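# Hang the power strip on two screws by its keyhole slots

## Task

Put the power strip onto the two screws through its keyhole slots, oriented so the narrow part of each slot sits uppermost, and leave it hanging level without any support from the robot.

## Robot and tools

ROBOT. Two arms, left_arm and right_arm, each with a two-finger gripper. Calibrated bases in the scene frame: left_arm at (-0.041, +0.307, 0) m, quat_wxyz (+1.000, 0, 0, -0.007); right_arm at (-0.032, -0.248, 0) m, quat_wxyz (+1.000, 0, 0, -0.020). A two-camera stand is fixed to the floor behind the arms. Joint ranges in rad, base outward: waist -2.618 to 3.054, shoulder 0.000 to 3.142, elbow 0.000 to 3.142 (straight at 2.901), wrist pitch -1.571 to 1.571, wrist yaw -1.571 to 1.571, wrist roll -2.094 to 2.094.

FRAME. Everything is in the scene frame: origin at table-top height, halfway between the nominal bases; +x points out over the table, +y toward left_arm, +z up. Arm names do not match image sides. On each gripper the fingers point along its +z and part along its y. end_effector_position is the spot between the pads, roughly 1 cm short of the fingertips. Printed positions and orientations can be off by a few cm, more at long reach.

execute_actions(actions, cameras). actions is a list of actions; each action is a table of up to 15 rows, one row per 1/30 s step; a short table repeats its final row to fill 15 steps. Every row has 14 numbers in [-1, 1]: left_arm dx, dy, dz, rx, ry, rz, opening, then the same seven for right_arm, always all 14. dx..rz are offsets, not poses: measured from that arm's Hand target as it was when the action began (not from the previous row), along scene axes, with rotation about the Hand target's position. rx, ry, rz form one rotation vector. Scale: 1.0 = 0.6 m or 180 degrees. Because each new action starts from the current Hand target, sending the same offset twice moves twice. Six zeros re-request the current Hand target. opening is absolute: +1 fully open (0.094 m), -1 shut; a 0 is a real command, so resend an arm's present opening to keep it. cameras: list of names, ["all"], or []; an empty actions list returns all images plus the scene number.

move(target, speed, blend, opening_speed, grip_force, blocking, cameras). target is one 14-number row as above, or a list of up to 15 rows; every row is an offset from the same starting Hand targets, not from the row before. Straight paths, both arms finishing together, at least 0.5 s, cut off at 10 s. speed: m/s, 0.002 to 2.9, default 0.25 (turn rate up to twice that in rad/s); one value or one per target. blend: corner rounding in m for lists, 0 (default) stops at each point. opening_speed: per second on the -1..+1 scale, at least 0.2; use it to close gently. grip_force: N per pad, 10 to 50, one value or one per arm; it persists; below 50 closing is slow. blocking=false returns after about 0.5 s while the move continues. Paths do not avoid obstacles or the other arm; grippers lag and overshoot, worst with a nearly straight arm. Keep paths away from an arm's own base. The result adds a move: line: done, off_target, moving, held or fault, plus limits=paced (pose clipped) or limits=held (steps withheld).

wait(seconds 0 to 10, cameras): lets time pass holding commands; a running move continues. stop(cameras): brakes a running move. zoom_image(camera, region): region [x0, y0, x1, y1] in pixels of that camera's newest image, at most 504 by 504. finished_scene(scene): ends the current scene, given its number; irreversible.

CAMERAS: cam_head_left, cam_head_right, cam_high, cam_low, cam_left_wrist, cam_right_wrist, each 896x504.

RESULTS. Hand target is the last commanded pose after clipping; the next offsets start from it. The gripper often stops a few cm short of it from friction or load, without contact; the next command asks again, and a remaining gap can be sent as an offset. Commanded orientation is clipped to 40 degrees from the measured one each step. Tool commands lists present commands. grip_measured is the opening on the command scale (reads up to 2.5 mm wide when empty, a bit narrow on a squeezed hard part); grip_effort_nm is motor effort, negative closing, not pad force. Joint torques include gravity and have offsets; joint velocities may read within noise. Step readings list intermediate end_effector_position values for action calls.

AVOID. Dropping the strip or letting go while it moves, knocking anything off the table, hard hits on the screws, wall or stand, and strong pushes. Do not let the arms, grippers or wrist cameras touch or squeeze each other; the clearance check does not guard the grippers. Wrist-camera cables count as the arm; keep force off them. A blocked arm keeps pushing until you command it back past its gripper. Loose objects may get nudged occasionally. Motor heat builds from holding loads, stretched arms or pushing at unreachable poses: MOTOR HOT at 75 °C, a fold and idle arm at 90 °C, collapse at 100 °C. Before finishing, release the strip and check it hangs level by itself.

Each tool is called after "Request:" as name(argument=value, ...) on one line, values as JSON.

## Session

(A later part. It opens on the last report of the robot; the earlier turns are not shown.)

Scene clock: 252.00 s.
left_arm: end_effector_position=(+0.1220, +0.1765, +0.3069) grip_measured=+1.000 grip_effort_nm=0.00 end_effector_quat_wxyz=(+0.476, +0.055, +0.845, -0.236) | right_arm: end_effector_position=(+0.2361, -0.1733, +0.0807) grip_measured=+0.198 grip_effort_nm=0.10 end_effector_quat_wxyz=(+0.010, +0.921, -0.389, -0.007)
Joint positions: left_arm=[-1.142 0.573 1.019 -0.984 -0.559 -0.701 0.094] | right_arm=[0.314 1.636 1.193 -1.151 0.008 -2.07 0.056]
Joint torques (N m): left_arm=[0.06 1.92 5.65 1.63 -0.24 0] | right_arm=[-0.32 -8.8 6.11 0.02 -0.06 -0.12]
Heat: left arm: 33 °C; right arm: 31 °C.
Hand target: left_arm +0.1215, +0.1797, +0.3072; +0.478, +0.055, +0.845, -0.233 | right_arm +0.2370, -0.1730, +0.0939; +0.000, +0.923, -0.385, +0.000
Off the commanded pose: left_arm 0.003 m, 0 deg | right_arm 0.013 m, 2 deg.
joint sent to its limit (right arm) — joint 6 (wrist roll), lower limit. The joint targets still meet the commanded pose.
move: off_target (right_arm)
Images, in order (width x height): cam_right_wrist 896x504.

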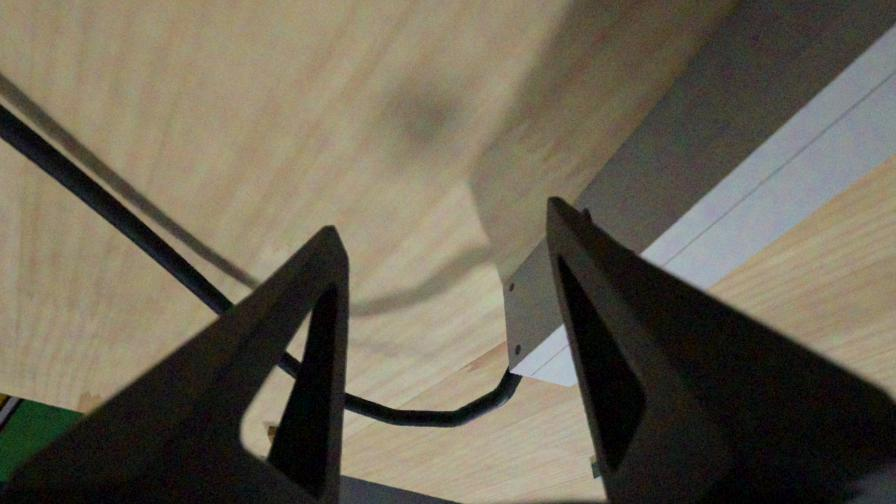

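Request:
execute_actions(actions=[], cameras=["cam_head_left", "cam_head_right", "cam_high", "cam_low"])

Scene clock: 260.43 s.
left_arm: end_effector_position=(+0.1220, +0.1765, +0.3069) grip_measured=+1.000 grip_effort_nm=0.00 end_effector_quat_wxyz=(+0.476, +0.055, +0.845, -0.236) | right_arm: end_effector_position=(+0.2360, -0.1733, +0.0807) grip_measured=+0.198 grip_effort_nm=0.10 end_effector_quat_wxyz=(+0.010, +0.921, -0.389, -0.007)
Joint positions: left_arm=[-1.142 0.573 1.019 -0.984 -0.559 -0.701 0.094] | right_arm=[0.314 1.636 1.193 -1.151 0.008 -2.07 0.056]
Joint velocities: within noise
Joint torques (N m): left_arm=[0.06 1.94 5.64 1.63 -0.24 0] | right_arm=[-0.34 -8.75 6.05 0.02 -0.07 -0.11]
Heat: left arm: 33 °C; right arm: 31 °C.
Hand target: left_arm +0.1215, +0.1797, +0.3072; +0.478, +0.055, +0.845, -0.233 | right_arm +0.2370, -0.1730, +0.0939; +0.000, +0.923, -0.385, +0.000
Tool commands: left_gripper/opening=+1.0 right_gripper/opening=+0.2
Off the commanded pose: left_arm 0.003 m, 0 deg | right_arm 0.013 m, 2 deg.
Images, in order (width x height): cam_head_left 896x504, cam_head_right 896x504, cam_high 896x504, cam_low 896x504.

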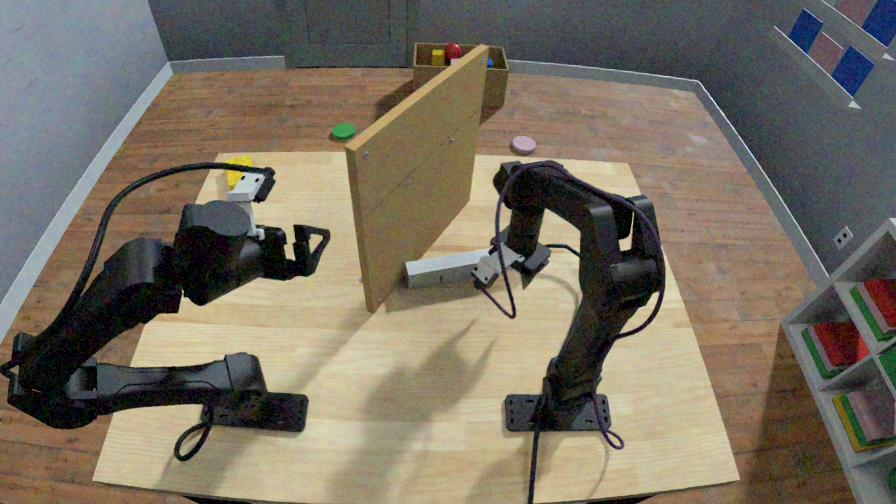

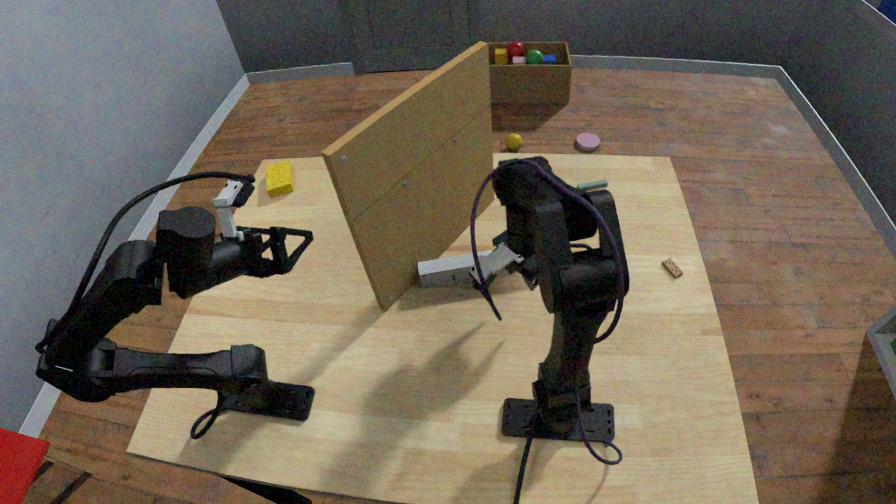

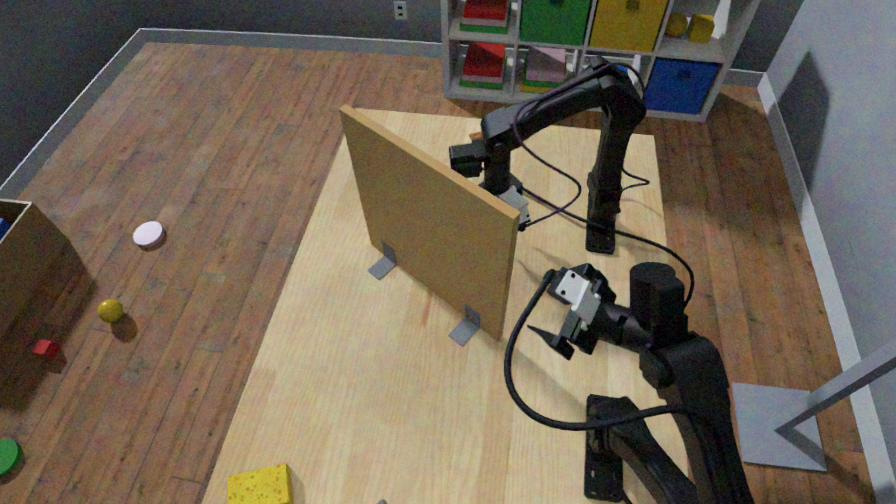

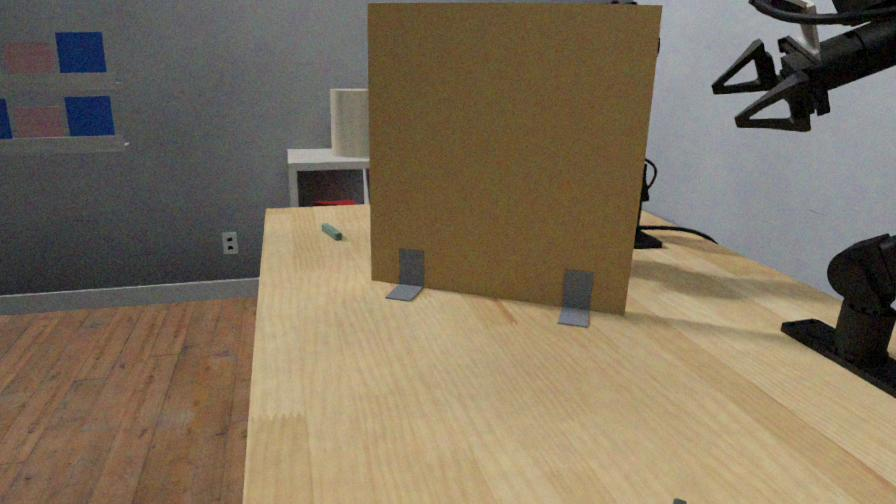

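Request:
zoom_image(camera="cam_high", region=[430, 60, 750, 320])

Request:
zoom_image(camera="cam_head_left", region=[380, 180, 700, 440])

Scaled by 1.575 from the camera's 896x504 image, which has a finer 1280x720 frame.

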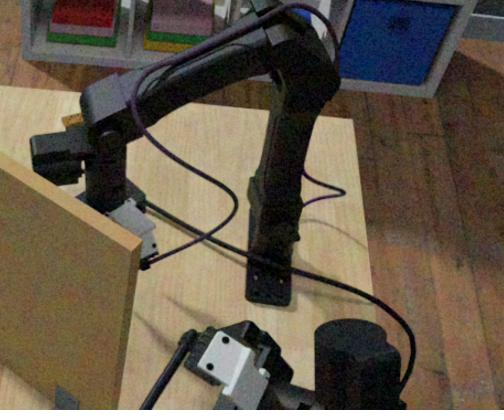

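Scaled by 1.575 from the camera's 896x504 image, which has a finer 1280x720 frame.

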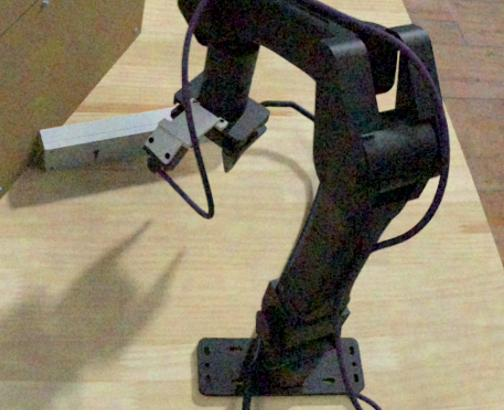

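Request:
move(target=[0, 0, 0, 0, 0, 0, 1.0, 0.1242, 0.06, 0.01, 0, 0, -0.137, 0.4], speed=0.12, cameras=["cam_right_wrist", "cam_head_left"])

Scene clock: 303.30 s.
left_arm: end_effector_position=(+0.1220, +0.1765, +0.3069) grip_measured=+1.000 grip_effort_nm=0.00 end_effector_quat_wxyz=(+0.476, +0.055, +0.845, -0.236) | right_arm: end_effector_position=(+0.3117, -0.1401, +0.0989) grip_measured=+0.398 grip_effort_nm=0.12 end_effector_quat_wxyz=(-0.003, +0.819, -0.573, +0.007)
Joint positions: left_arm=[-1.142 0.573 1.019 -0.984 -0.559 -0.701 0.094] | right_arm=[0.346 1.9 1.585 -1.242 0.008 -1.616 0.066]
Joint torques (N m): left_arm=[0.03 1.96 5.67 1.64 -0.23 0.01] | right_arm=[0.32 -7.87 6.42 0.08 -0.06 -0.02]
Heat: left arm: 33 °C; right arm: 31 °C.
Hand target: left_arm +0.1215, +0.1797, +0.3072; +0.478, +0.055, +0.845, -0.233 | right_arm +0.3116, -0.1369, +0.0999; +0.000, +0.820, -0.573, +0.000
Off the commanded pose: left_arm 0.003 m, 0 deg | right_arm 0.003 m, 1 deg.
move: done
Images, in order (width x height): cam_head_left 896x504, cam_right_wrist 896x504.

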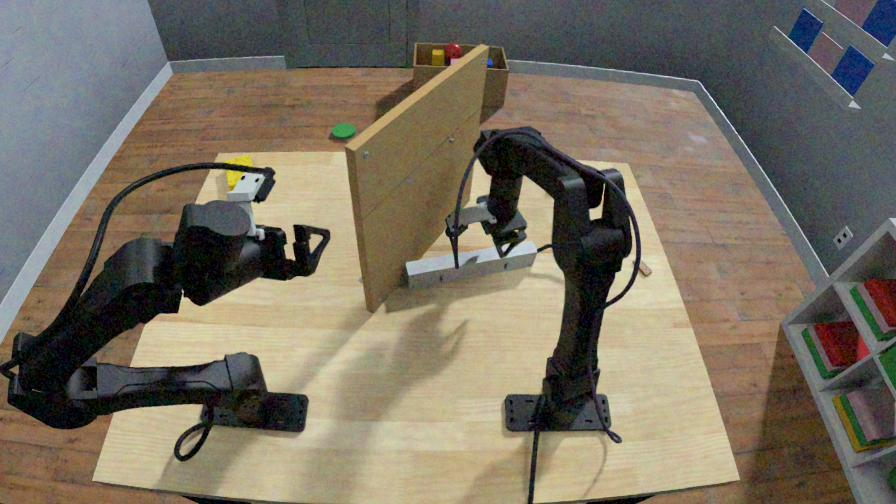

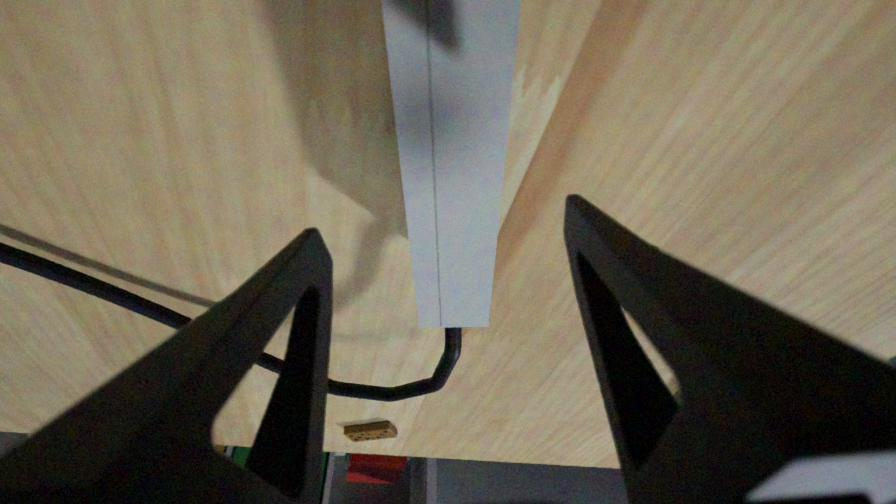

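Request:
move(target=[[0, 0, 0, 0, 0, 0, 1.0, 0, 0.004, -0.103, 0, 0, 0, 0.4], [0, 0, 0, 0, 0, 0, 1.0, 0, 0.004, -0.103, 0, 0, 0, -0.4]], speed=0.1, opening_speed=0.6, cameras=["cam_right_wrist"])

Scene clock: 307.80 s.
left_arm: end_effector_position=(+0.1220, +0.1765, +0.3069) grip_measured=+1.000 grip_effort_nm=0.00 end_effector_quat_wxyz=(+0.476, +0.055, +0.845, -0.236) | right_arm: end_effector_position=(+0.3153, -0.1367, +0.0431) grip_measured=-0.285 grip_effort_nm=-1.01 end_effector_quat_wxyz=(-0.005, +0.815, -0.579, +0.009)
Joint positions: left_arm=[-1.142 0.573 1.019 -0.984 -0.559 -0.701 0.094] | right_arm=[0.351 1.951 1.428 -1.03 0.008 -1.595 0.034]
Joint torques (N m): left_arm=[0.02 1.95 5.64 1.63 -0.23 0.02] | right_arm=[0.38 -8.4 4.11 0.3 -0.06 -0.1]
Heat: left arm: 33 °C; right arm: 31 °C.
Hand target: left_arm +0.1215, +0.1797, +0.3072; +0.478, +0.055, +0.845, -0.233 | right_arm +0.3115, -0.1346, +0.0382; +0.000, +0.820, -0.573, +0.000
Off the commanded pose: left_arm 0.003 m, 0 deg | right_arm 0.007 m, 1 deg.
move: done
Images, in order (width x height): cam_right_wrist 896x504.

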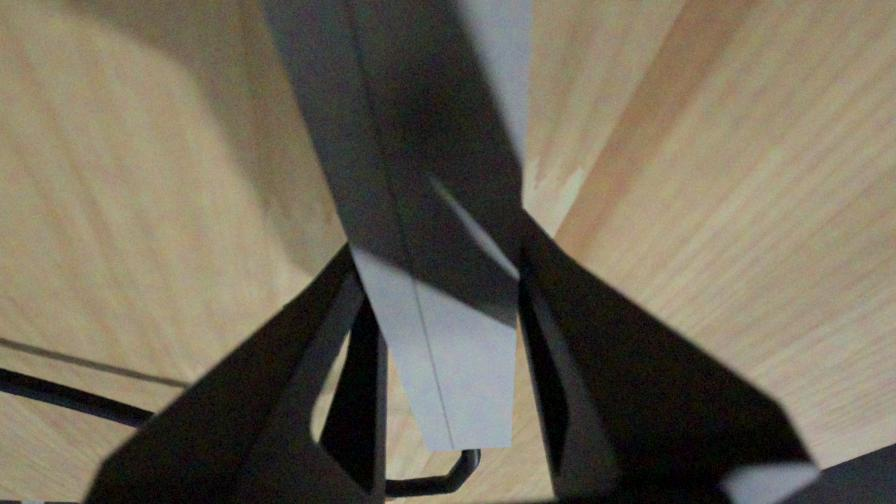

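Request:
move(target=[[0, 0, 0, 0, 0, 0, 1.0, 0, 0, 0.1, 0, 0, 0, -0.4], [0, 0, 0, 0, 0, 0, 1.0, 0.0175, -0.2723, 0.11, 0, 0, 0, -0.4], [0, 0, 0, 0, 0, 0, 1.0, 0.0175, -0.2723, 0.11, 0, 0, -0.472, -0.4]], speed=[0.12, 0.2, 0.28], blend=[0.02, 0.02, 0], cameras=["cam_right_wrist", "cam_head_left", "cam_head_right"])

Scene clock: 319.97 s.
left_arm: end_effector_position=(+0.1220, +0.1765, +0.3069) grip_measured=+1.000 grip_effort_nm=0.00 end_effector_quat_wxyz=(+0.476, +0.055, +0.845, -0.236) | right_arm: end_effector_position=(+0.3152, -0.2982, +0.0884) grip_measured=-0.291 grip_effort_nm=-1.03 end_effector_quat_wxyz=(-0.021, -0.219, +0.975, +0.007)
Joint positions: left_arm=[-1.142 0.573 1.019 -0.984 -0.559 -0.701 0.094] | right_arm=[-0.105 1.924 1.574 -1.266 0.002 -0.587 0.033]
Joint torques (N m): left_arm=[0.05 1.95 5.65 1.64 -0.24 0.01] | right_arm=[0.18 -11 6.82 0.12 -0.01 0.03]
Heat: left arm: 33 °C; right arm: 33 °C.
Hand target: left_arm +0.1215, +0.1797, +0.3072; +0.478, +0.055, +0.845, -0.233 | right_arm +0.3220, -0.2979, +0.1041; +0.000, -0.218, +0.976, +0.000
Off the commanded pose: left_arm 0.003 m, 0 deg | right_arm 0.017 m, 3 deg.
move: off_target (right_arm)
Images, in order (width x height): cam_head_left 896x504, cam_head_right 896x504, cam_right_wrist 896x504.

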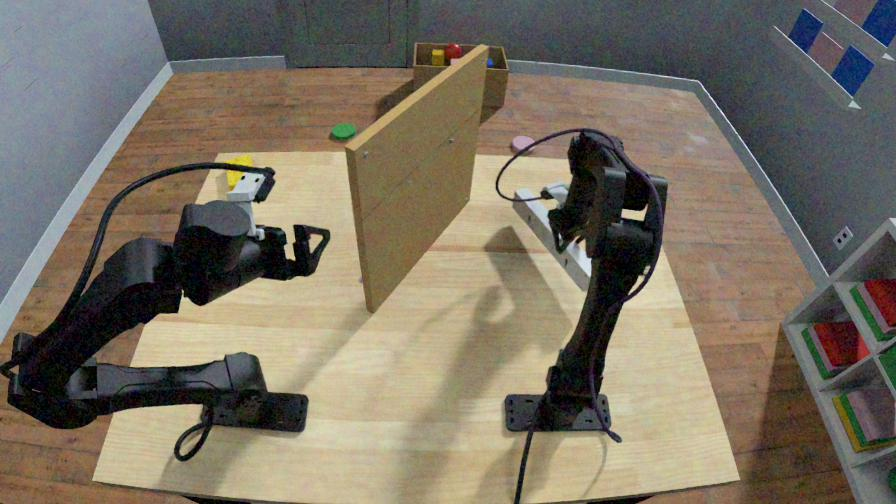

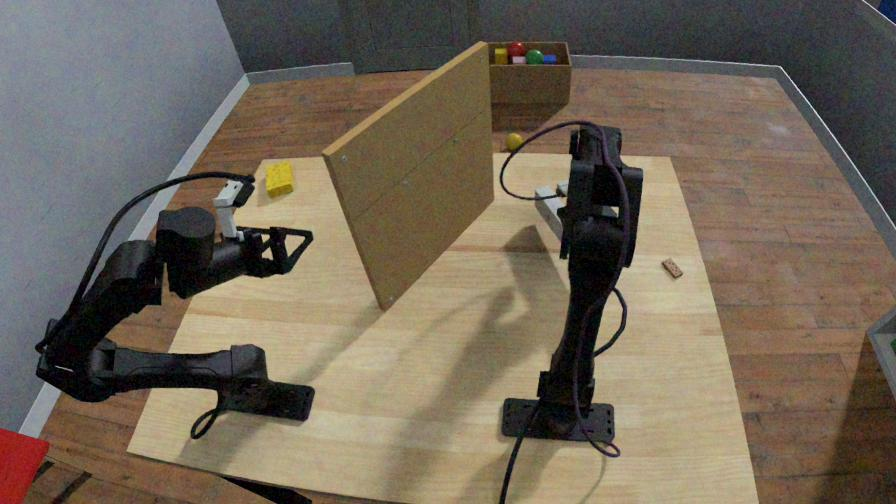

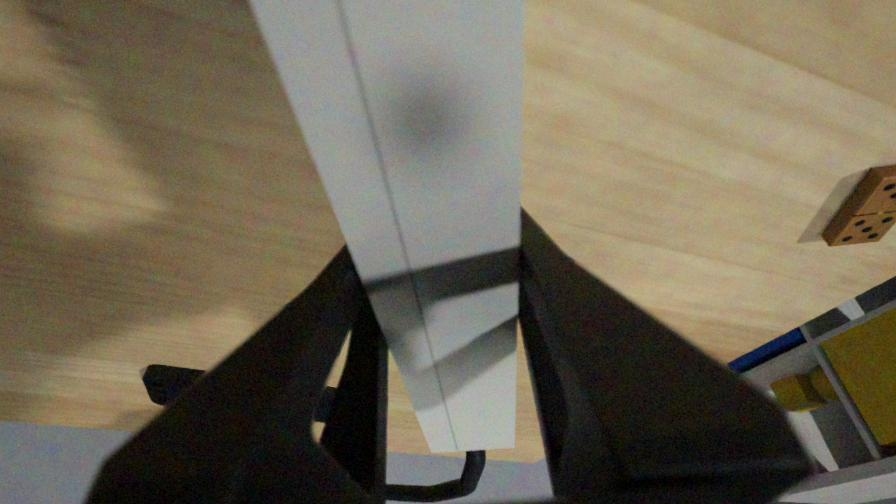

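Request:
move(target=[0, 0, 0, 0, 0, 0, 1.0, 0.008, 0, -0.078, 0, 0, 0, -0.4], speed=0.1, cameras=["cam_right_wrist"])

Scene clock: 322.07 s.
left_arm: end_effector_position=(+0.1220, +0.1765, +0.3069) grip_measured=+1.000 grip_effort_nm=0.00 end_effector_quat_wxyz=(+0.476, +0.055, +0.845, -0.236) | right_arm: end_effector_position=(+0.3221, -0.2992, +0.0574) grip_measured=-0.291 grip_effort_nm=-1.02 end_effector_quat_wxyz=(-0.008, -0.217, +0.976, +0.002)
Joint positions: left_arm=[-1.142 0.573 1.019 -0.984 -0.559 -0.701 0.094] | right_arm=[-0.105 1.944 1.479 -1.122 0.002 -0.582 0.033]
Joint torques (N m): left_arm=[0.06 1.96 5.64 1.64 -0.23 0] | right_arm=[0.36 -9.17 4.49 0.39 -0.02 0.02]
Heat: left arm: 33 °C; right arm: 33 °C.
Hand target: left_arm +0.1215, +0.1797, +0.3072; +0.478, +0.055, +0.845, -0.233 | right_arm +0.3269, -0.2979, +0.0573; +0.000, -0.218, +0.976, +0.000
Off the commanded pose: left_arm 0.003 m, 0 deg | right_arm 0.005 m, 1 deg.
move: done
Images, in order (width x height): cam_right_wrist 896x504.

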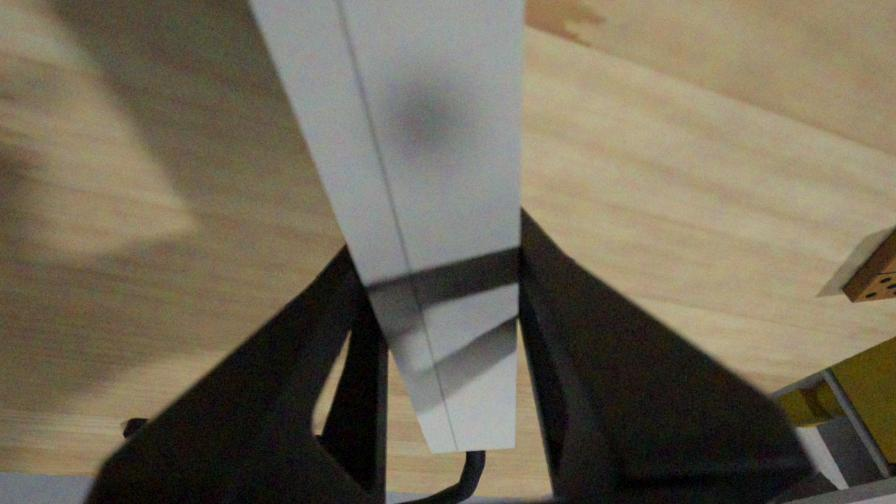

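Request:
move(target=[[0, 0, 0, 0, 0, 0, 1.0, 0, 0, -0.028, 0, 0, 0, -0.4], [0, 0, 0, 0, 0, 0, 1.0, 0, 0, -0.028, 0, 0, 0, -0.05]], speed=0.05, opening_speed=0.3, cameras=["cam_right_wrist"])

Scene clock: 325.10 s.
left_arm: end_effector_position=(+0.1220, +0.1765, +0.3069) grip_measured=+1.000 grip_effort_nm=0.00 end_effector_quat_wxyz=(+0.476, +0.055, +0.845, -0.236) | right_arm: end_effector_position=(+0.3246, -0.2991, +0.0449) grip_measured=-0.052 grip_effort_nm=0.12 end_effector_quat_wxyz=(-0.001, -0.216, +0.976, +0.000)
Joint positions: left_arm=[-1.142 0.573 1.019 -0.984 -0.559 -0.701 0.094] | right_arm=[-0.105 1.951 1.437 -1.059 0.001 -0.581 0.045]
Joint torques (N m): left_arm=[0.06 1.95 5.64 1.64 -0.23 0.01] | right_arm=[0.31 -8.47 4.15 0.42 0 0.02]
Heat: left arm: 33 °C; right arm: 33 °C.
Hand target: left_arm +0.1215, +0.1797, +0.3072; +0.478, +0.055, +0.845, -0.233 | right_arm +0.3269, -0.2979, +0.0405; +0.000, -0.218, +0.976, +0.000
Off the commanded pose: left_arm 0.003 m, 0 deg | right_arm 0.005 m, 0 deg.
move: done
Images, in order (width x height): cam_right_wrist 896x504.

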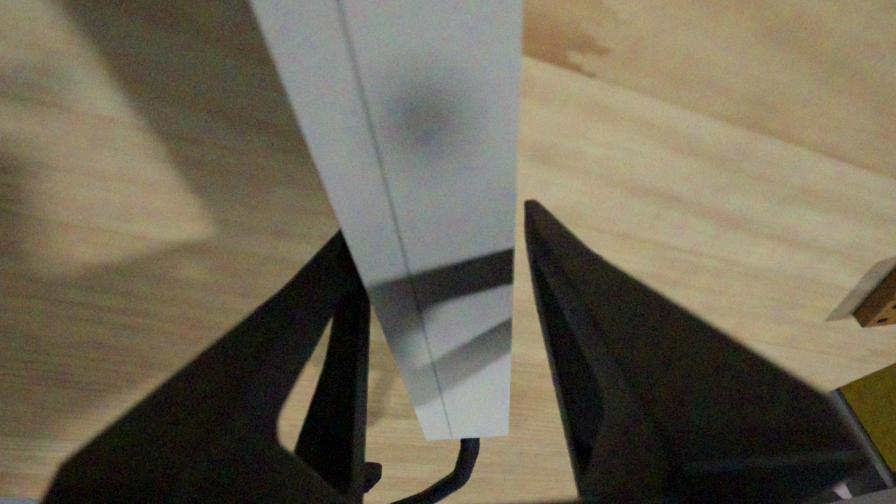

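Request:
move(target=[[0, 0, 0, 0, 0, 0, 1.0, 0, 0, 0, 0, 0, 0, 0.3], [0, 0, 0, 0, 0, 0, 1.0, 0, 0, 0.11, 0, 0, 0, 0.3]], speed=0.1, opening_speed=0.6, cameras=["cam_right_wrist", "cam_head_left"])

Scene clock: 328.03 s.
left_arm: end_effector_position=(+0.1220, +0.1765, +0.3069) grip_measured=+1.000 grip_effort_nm=0.01 end_effector_quat_wxyz=(+0.476, +0.055, +0.845, -0.236) | right_arm: end_effector_position=(+0.3230, -0.2989, +0.0895) grip_measured=+0.298 grip_effort_nm=0.12 end_effector_quat_wxyz=(-0.020, -0.216, +0.976, +0.007)
Joint positions: left_arm=[-1.142 0.573 1.019 -0.984 -0.559 -0.701 0.094] | right_arm=[-0.105 1.951 1.616 -1.278 0.001 -0.581 0.061]
Joint torques (N m): left_arm=[0.08 1.94 5.6 1.63 -0.23 0.01] | right_arm=[0.32 -12 6.19 0.08 0.01 0.01]
Heat: left arm: 33 °C; right arm: 34 °C.
Hand target: left_arm +0.1215, +0.1797, +0.3072; +0.478, +0.055, +0.845, -0.233 | right_arm +0.3269, -0.2978, +0.1066; +0.000, -0.218, +0.976, +0.000
Off the commanded pose: left_arm 0.003 m, 0 deg | right_arm 0.017 m, 2 deg.
move: off_target (right_arm)
Images, in order (width x height): cam_head_left 896x504, cam_right_wrist 896x504.

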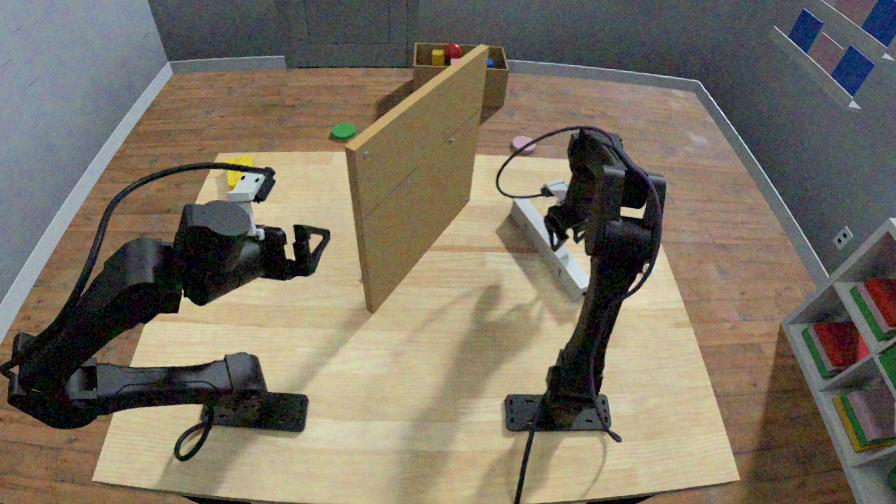

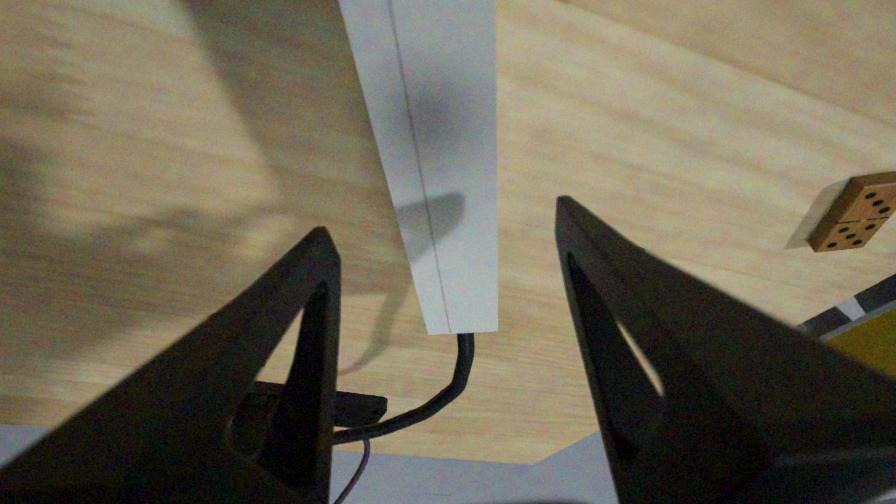

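Request:
move(target=[[0, 0, 0, 0, 0, 0, 1.0, 0, 0, -0.0877, 0, 0, 0, 0.3], [0, 0, 0, 0, 0, 0, 1.0, -0.0345, 0.074, -0.0877, 0, 0, 0, 0.3]], speed=[0.1, 0.05], cameras=["cam_right_wrist", "cam_head_left"])

Scene clock: 334.93 s.
left_arm: end_effector_position=(+0.1220, +0.1765, +0.3069) grip_measured=+1.000 grip_effort_nm=0.00 end_effector_quat_wxyz=(+0.476, +0.055, +0.845, -0.236) | right_arm: end_effector_position=(+0.3029, -0.2567, +0.0426) grip_measured=+0.298 grip_effort_nm=0.11 end_effector_quat_wxyz=(-0.022, -0.218, +0.976, +0.001)
Joint positions: left_arm=[-1.142 0.573 1.019 -0.984 -0.559 -0.701 0.094] | right_arm=[0.016 1.901 1.357 -1.071 0.009 -0.464 0.061]
Joint torques (N m): left_arm=[0.08 1.96 5.63 1.63 -0.24 0] | right_arm=[0.38 -11.97 3.85 0.31 -0.1 0.05]
Heat: left arm: 33 °C; right arm: 35 °C.
Hand target: left_arm +0.1215, +0.1797, +0.3072; +0.478, +0.055, +0.845, -0.233 | right_arm +0.3062, -0.2535, +0.0539; +0.000, -0.218, +0.976, +0.000
Off the commanded pose: left_arm 0.003 m, 0 deg | right_arm 0.012 m, 3 deg.
move: off_target (right_arm)
Images, in order (width x height): cam_head_left 896x504, cam_right_wrist 896x504.

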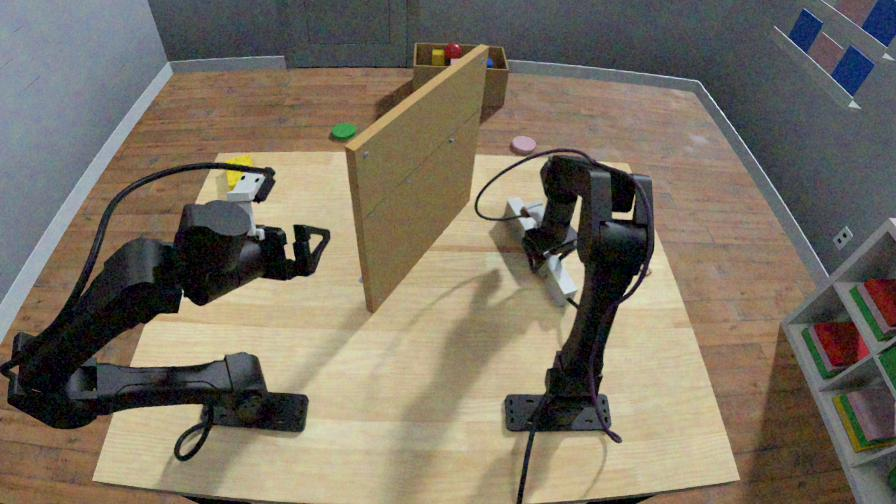

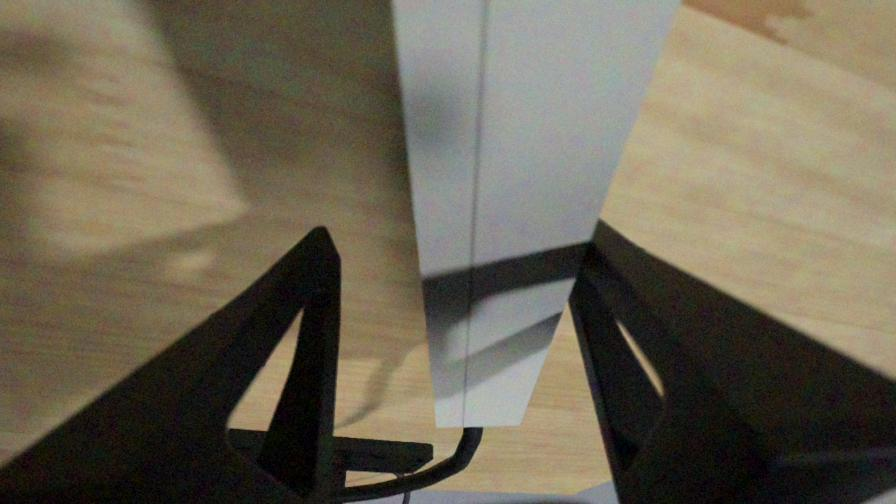

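Request:
move(target=[[0, 0, 0, 0, 0, 0, 1.0, 0, 0, 0, 0, 0, 0, -0.4], [0, 0, 0, 0, 0, 0, 1.0, 0, 0, 0.05, 0, 0, 0, -0.4], [0, 0, 0, 0, 0, 0, 1.0, 0, 0, 0.05, -0.2517, -0.1174, 0, -0.4]], speed=[0.1, 0.1, 0.25], opening_speed=0.8, cameras=["cam_right_wrist", "cam_head_left"])

Scene clock: 347.73 s.
left_arm: end_effector_position=(+0.1220, +0.1765, +0.3069) grip_measured=+1.000 grip_effort_nm=0.00 end_effector_quat_wxyz=(+0.476, +0.055, +0.845, -0.236) | right_arm: end_effector_position=(+0.2962, -0.2470, +0.0754) grip_measured=-0.293 grip_effort_nm=-1.03 end_effector_quat_wxyz=(+0.071, -0.207, +0.899, -0.379)
Joint positions: left_arm=[-1.142 0.573 1.019 -0.984 -0.559 -0.701 0.094] | right_arm=[0.442 1.767 1.097 -0.891 0.791 -0.054 0.033]
Joint torques (N m): left_arm=[0.06 1.94 5.67 1.64 -0.24 0.02] | right_arm=[0.09 -6.82 4.3 0.61 1.27 0]
Heat: left arm: 33 °C; right arm: 36 °C.
Hand target: left_arm +0.1215, +0.1797, +0.3072; +0.478, +0.055, +0.845, -0.233 | right_arm +0.3062, -0.2535, +0.0838; +0.091, -0.197, +0.885, -0.413
Off the commanded pose: left_arm 0.003 m, 0 deg | right_arm 0.015 m, 5 deg.
move: off_target (right_arm)
Images, in order (width x height): cam_head_left 896x504, cam_right_wrist 896x504.

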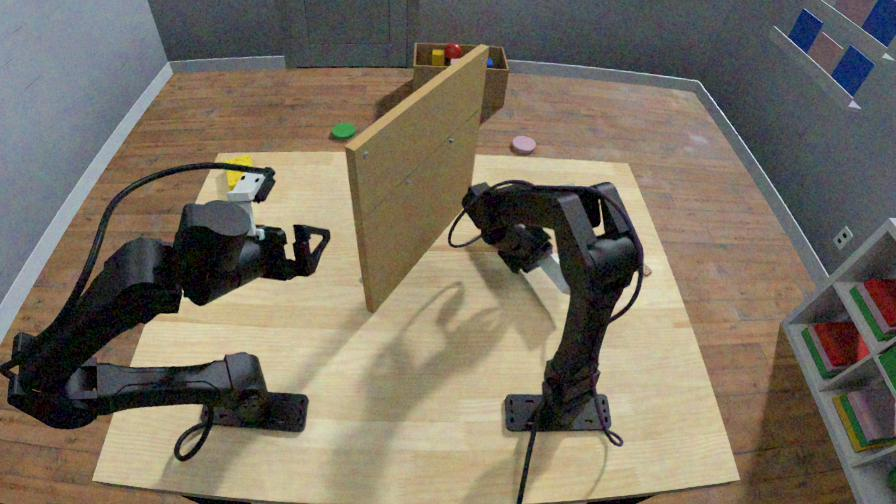

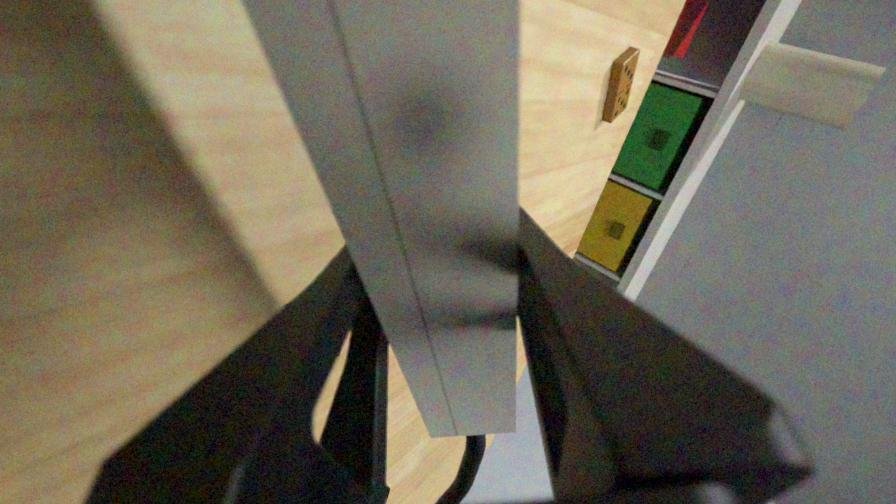

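Request:
move(target=[0, 0, 0, 0, 0, 0, 1.0, 0, 0, -0.05, 0, 0, 0, -0.4], speed=0.08, cameras=["cam_head_left"])

Scene clock: 350.47 s.
left_arm: end_effector_position=(+0.1220, +0.1765, +0.3069) grip_measured=+1.000 grip_effort_nm=0.01 end_effector_quat_wxyz=(+0.476, +0.055, +0.845, -0.236) | right_arm: end_effector_position=(+0.2983, -0.2484, +0.0481) grip_measured=-0.293 grip_effort_nm=-1.03 end_effector_quat_wxyz=(+0.075, -0.203, +0.897, -0.386)
Joint positions: left_arm=[-1.142 0.573 1.019 -0.984 -0.559 -0.701 0.094] | right_arm=[0.442 1.823 1.035 -0.769 0.808 -0.048 0.033]
Joint torques (N m): left_arm=[0.06 1.95 5.65 1.64 -0.23 0.02] | right_arm=[0.08 -6.99 3.89 0.58 1.15 -0.04]
Heat: left arm: 33 °C; right arm: 36 °C.
Hand target: left_arm +0.1215, +0.1797, +0.3072; +0.478, +0.055, +0.845, -0.233 | right_arm +0.3062, -0.2534, +0.0540; +0.091, -0.197, +0.885, -0.413
Off the commanded pose: left_arm 0.003 m, 0 deg | right_arm 0.011 m, 4 deg.
move: off_target (right_arm)
Images, in order (width x height): cam_head_left 896x504.

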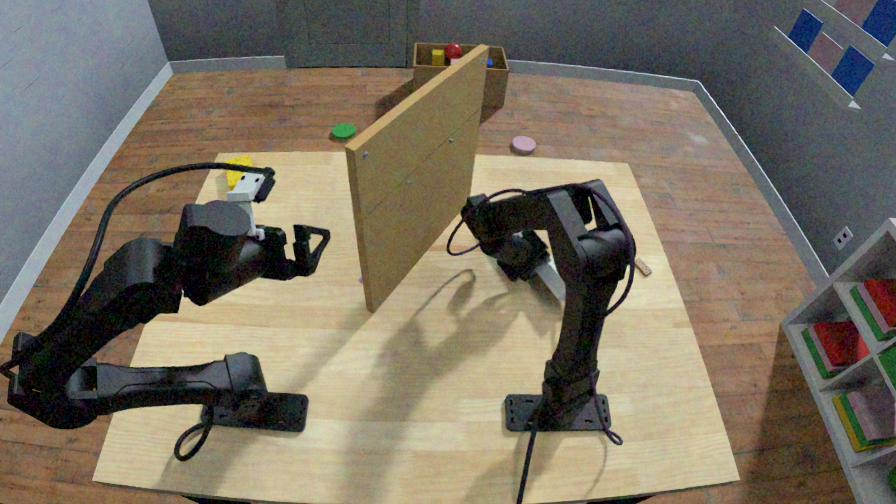

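Request:
move(target=[[0, 0, 0, 0, 0, 0, 1.0, 0, 0, 0, 0, 0, 0, 0.35], [0, 0, 0, 0, 0, 0, 1.0, -0.033, 0.073, 0.08, 0, 0, 0, 0.35]], speed=[0.1, 0.06], opening_speed=0.5, cameras=["cam_right_wrist", "cam_head_left"])

Scene clock: 358.90 s.
left_arm: end_effector_position=(+0.1220, +0.1765, +0.3069) grip_measured=+1.000 grip_effort_nm=0.00 end_effector_quat_wxyz=(+0.476, +0.055, +0.845, -0.236) | right_arm: end_effector_position=(+0.2810, -0.2116, +0.0890) grip_measured=+0.348 grip_effort_nm=0.12 end_effector_quat_wxyz=(+0.071, -0.208, +0.885, -0.410)
Joint positions: left_arm=[-1.142 0.573 1.019 -0.984 -0.559 -0.701 0.094] | right_arm=[0.596 1.823 1.183 -1.104 0.846 0.172 0.063]
Joint torques (N m): left_arm=[0.03 1.96 5.64 1.63 -0.23 0.01] | right_arm=[0.21 -9.17 5.76 -0.07 0.66 0.1]
Heat: left arm: 33 °C; right arm: 36 °C.
Hand target: left_arm +0.1215, +0.1797, +0.3072; +0.478, +0.055, +0.845, -0.233 | right_arm +0.2864, -0.2097, +0.1019; +0.091, -0.197, +0.885, -0.413
Off the commanded pose: left_arm 0.003 m, 0 deg | right_arm 0.014 m, 3 deg.
move: off_target (right_arm)
Images, in order (width x height): cam_head_left 896x504, cam_right_wrist 896x504.

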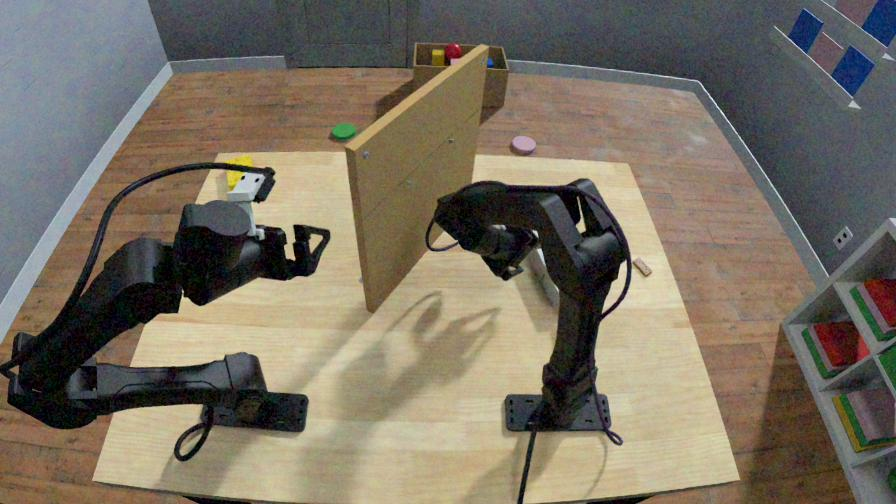

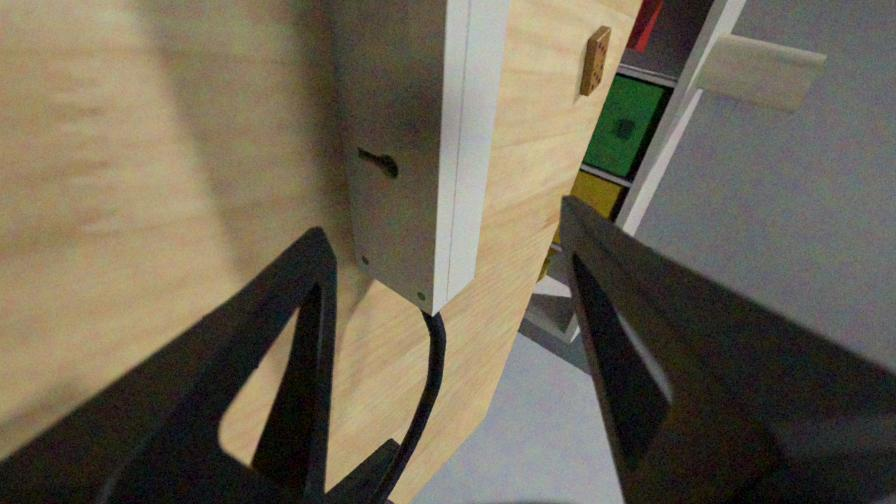

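Request:
move(target=[0, 0, 0, 0, 0, 0, 1.0, 0.0293, -0.0905, 0.0135, 0.2517, 0.1174, 0, 0.5], speed=0.3, cameras=["cam_right_wrist"])

Scene clock: 378.27 s.
left_arm: end_effector_position=(+0.1220, +0.1765, +0.3069) grip_measured=+1.000 grip_effort_nm=0.00 end_effector_quat_wxyz=(+0.476, +0.055, +0.845, -0.236) | right_arm: end_effector_position=(+0.3004, -0.2665, +0.1076) grip_measured=+0.498 grip_effort_nm=0.12 end_effector_quat_wxyz=(-0.001, -0.213, +0.977, -0.007)
Joint positions: left_arm=[-1.142 0.573 1.019 -0.984 -0.559 -0.701 0.094] | right_arm=[-0.011 1.804 1.496 -1.261 0.015 -0.48 0.07]
Joint torques (N m): left_arm=[0.08 1.95 5.64 1.63 -0.24 0] | right_arm=[0.09 -7.21 6.46 0.18 -0.11 -0.07]
Heat: left arm: 33 °C; right arm: 37 °C.
Hand target: left_arm +0.1215, +0.1797, +0.3072; +0.478, +0.055, +0.845, -0.233 | right_arm +0.3040, -0.2641, +0.1100; +0.000, -0.217, +0.976, +0.000
Off the commanded pose: left_arm 0.003 m, 0 deg | right_arm 0.005 m, 1 deg.
move: done
Images, in order (width x height): cam_right_wrist 896x504.

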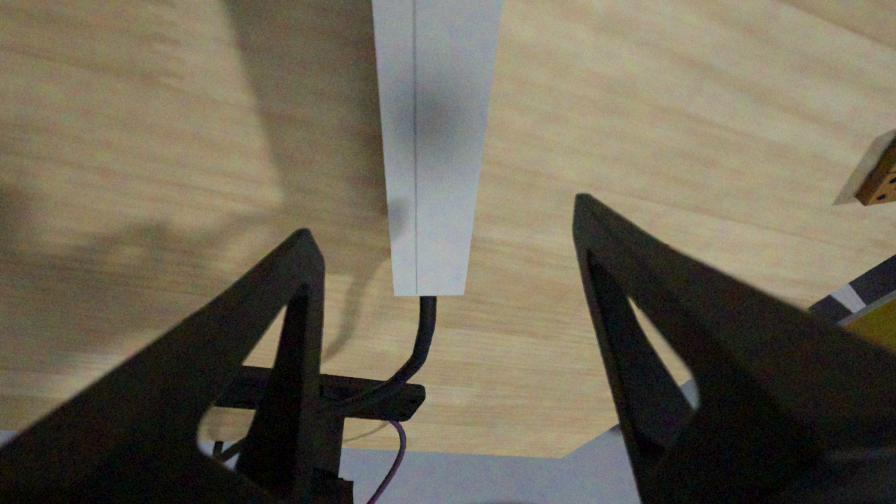

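Request:
move(target=[[0, 0, 0, 0, 0, 0, 1.0, 0.027, 0.022, 0, 0, 0, 0, 0.5], [0, 0, 0, 0, 0, 0, 1.0, 0.027, 0.022, -0.1175, 0, 0, 0, 0.5], [0, 0, 0, 0, 0, 0, 1.0, 0.027, 0.022, -0.1175, 0, 0, 0, -0.4], [0, 0, 0, 0, 0, 0, 1.0, 0.027, 0.022, 0.0, 0, 0, 0, -0.4]], speed=[0.15, 0.12, 0.1, 0.12], blend=[0.015, 0, 0, 0], opening_speed=1.0, cameras=["cam_right_wrist"])

Scene clock: 384.10 s.
left_arm: end_effector_position=(+0.1220, +0.1765, +0.3069) grip_measured=+1.000 grip_effort_nm=0.00 end_effector_quat_wxyz=(+0.476, +0.055, +0.845, -0.236) | right_arm: end_effector_position=(+0.3106, -0.2490, +0.0877) grip_measured=-0.283 grip_effort_nm=-1.03 end_effector_quat_wxyz=(-0.033, -0.204, +0.978, +0.013)
Joint positions: left_arm=[-1.142 0.573 1.019 -0.984 -0.559 -0.701 0.094] | right_arm=[0.029 1.917 1.561 -1.284 -0.011 -0.423 0.034]
Joint torques (N m): left_arm=[0.06 1.96 5.64 1.63 -0.24 0.01] | right_arm=[0.09 -12.33 7.21 0.11 0.12 -0.25]
Heat: left arm: 33 °C; right arm: 36 °C.
Hand target: left_arm +0.1215, +0.1797, +0.3072; +0.478, +0.055, +0.845, -0.233 | right_arm +0.3202, -0.2508, +0.1100; +0.000, -0.218, +0.976, +0.000
Off the commanded pose: left_arm 0.003 m, 0 deg | right_arm 0.024 m, 4 deg.
move: off_target (right_arm); blend cut to 0.0105 m at target 1
Images, in order (width x height): cam_right_wrist 896x504.

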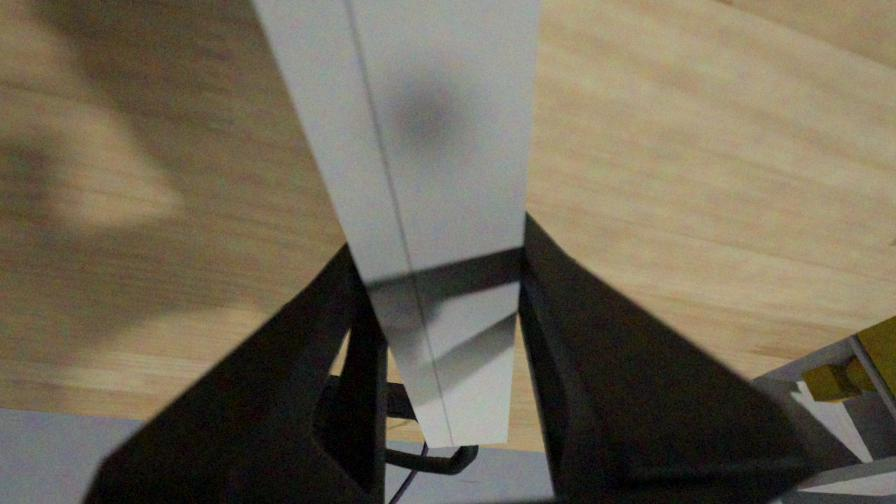

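Request:
move(target=[[0, 0, 0, 0, 0, 0, 1.0, -0.0587, -0.0653, 0, 0, 0, -0.3167, -0.4], [0, 0, 0, 0, 0, 0, 1.0, -0.0587, -0.0653, -0.11, 0, 0, -0.3167, -0.4], [0, 0, 0, 0, 0, 0, 1.0, -0.0587, -0.0653, -0.11, 0, 0, -0.3167, 0.3]], speed=[0.25, 0.12, 0.1], opening_speed=0.6, cameras=["cam_right_wrist", "cam_head_left"])

Scene clock: 393.63 s.
left_arm: end_effector_position=(+0.1220, +0.1765, +0.3069) grip_measured=+1.000 grip_effort_nm=0.00 end_effector_quat_wxyz=(+0.476, +0.055, +0.845, -0.236) | right_arm: end_effector_position=(+0.2810, -0.2878, +0.0450) grip_measured=+0.298 grip_effort_nm=0.12 end_effector_quat_wxyz=(-0.008, +0.269, +0.963, +0.001)
Joint positions: left_arm=[-1.142 0.573 1.019 -0.984 -0.559 -0.701 0.094] | right_arm=[-0.092 1.801 1.238 -1.023 -0.004 0.413 0.061]
Joint torques (N m): left_arm=[0.06 1.95 5.67 1.65 -0.25 0.01] | right_arm=[-0.25 -7.58 4.34 0.43 0.03 0.08]
Heat: left arm: 33 °C; right arm: 36 °C.
Hand target: left_arm +0.1215, +0.1797, +0.3072; +0.478, +0.055, +0.845, -0.233 | right_arm +0.2850, -0.2900, +0.0440; +0.000, +0.275, +0.962, +0.000
Off the commanded pose: left_arm 0.003 m, 0 deg | right_arm 0.005 m, 1 deg.
move: done
Images, in order (width x height): cam_head_left 896x504, cam_right_wrist 896x504.

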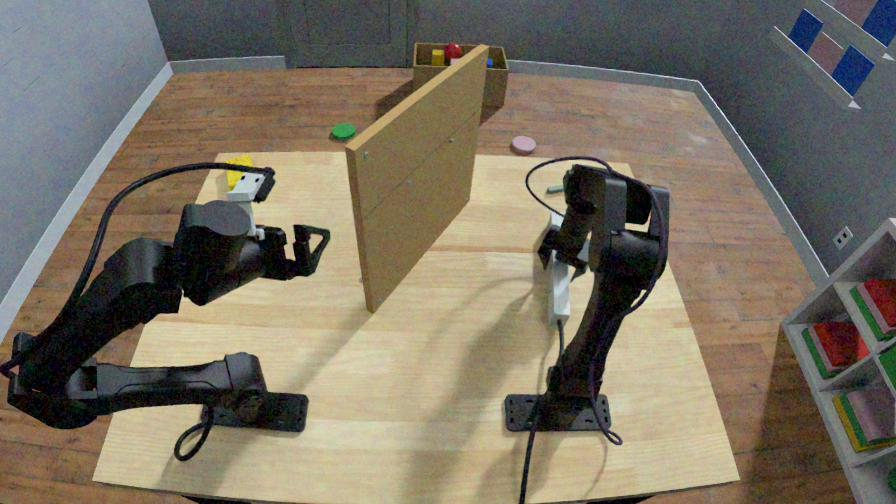

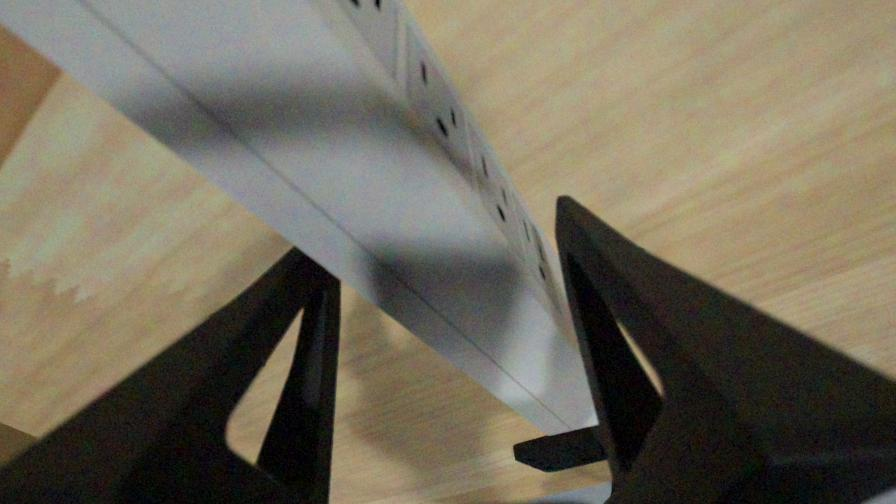

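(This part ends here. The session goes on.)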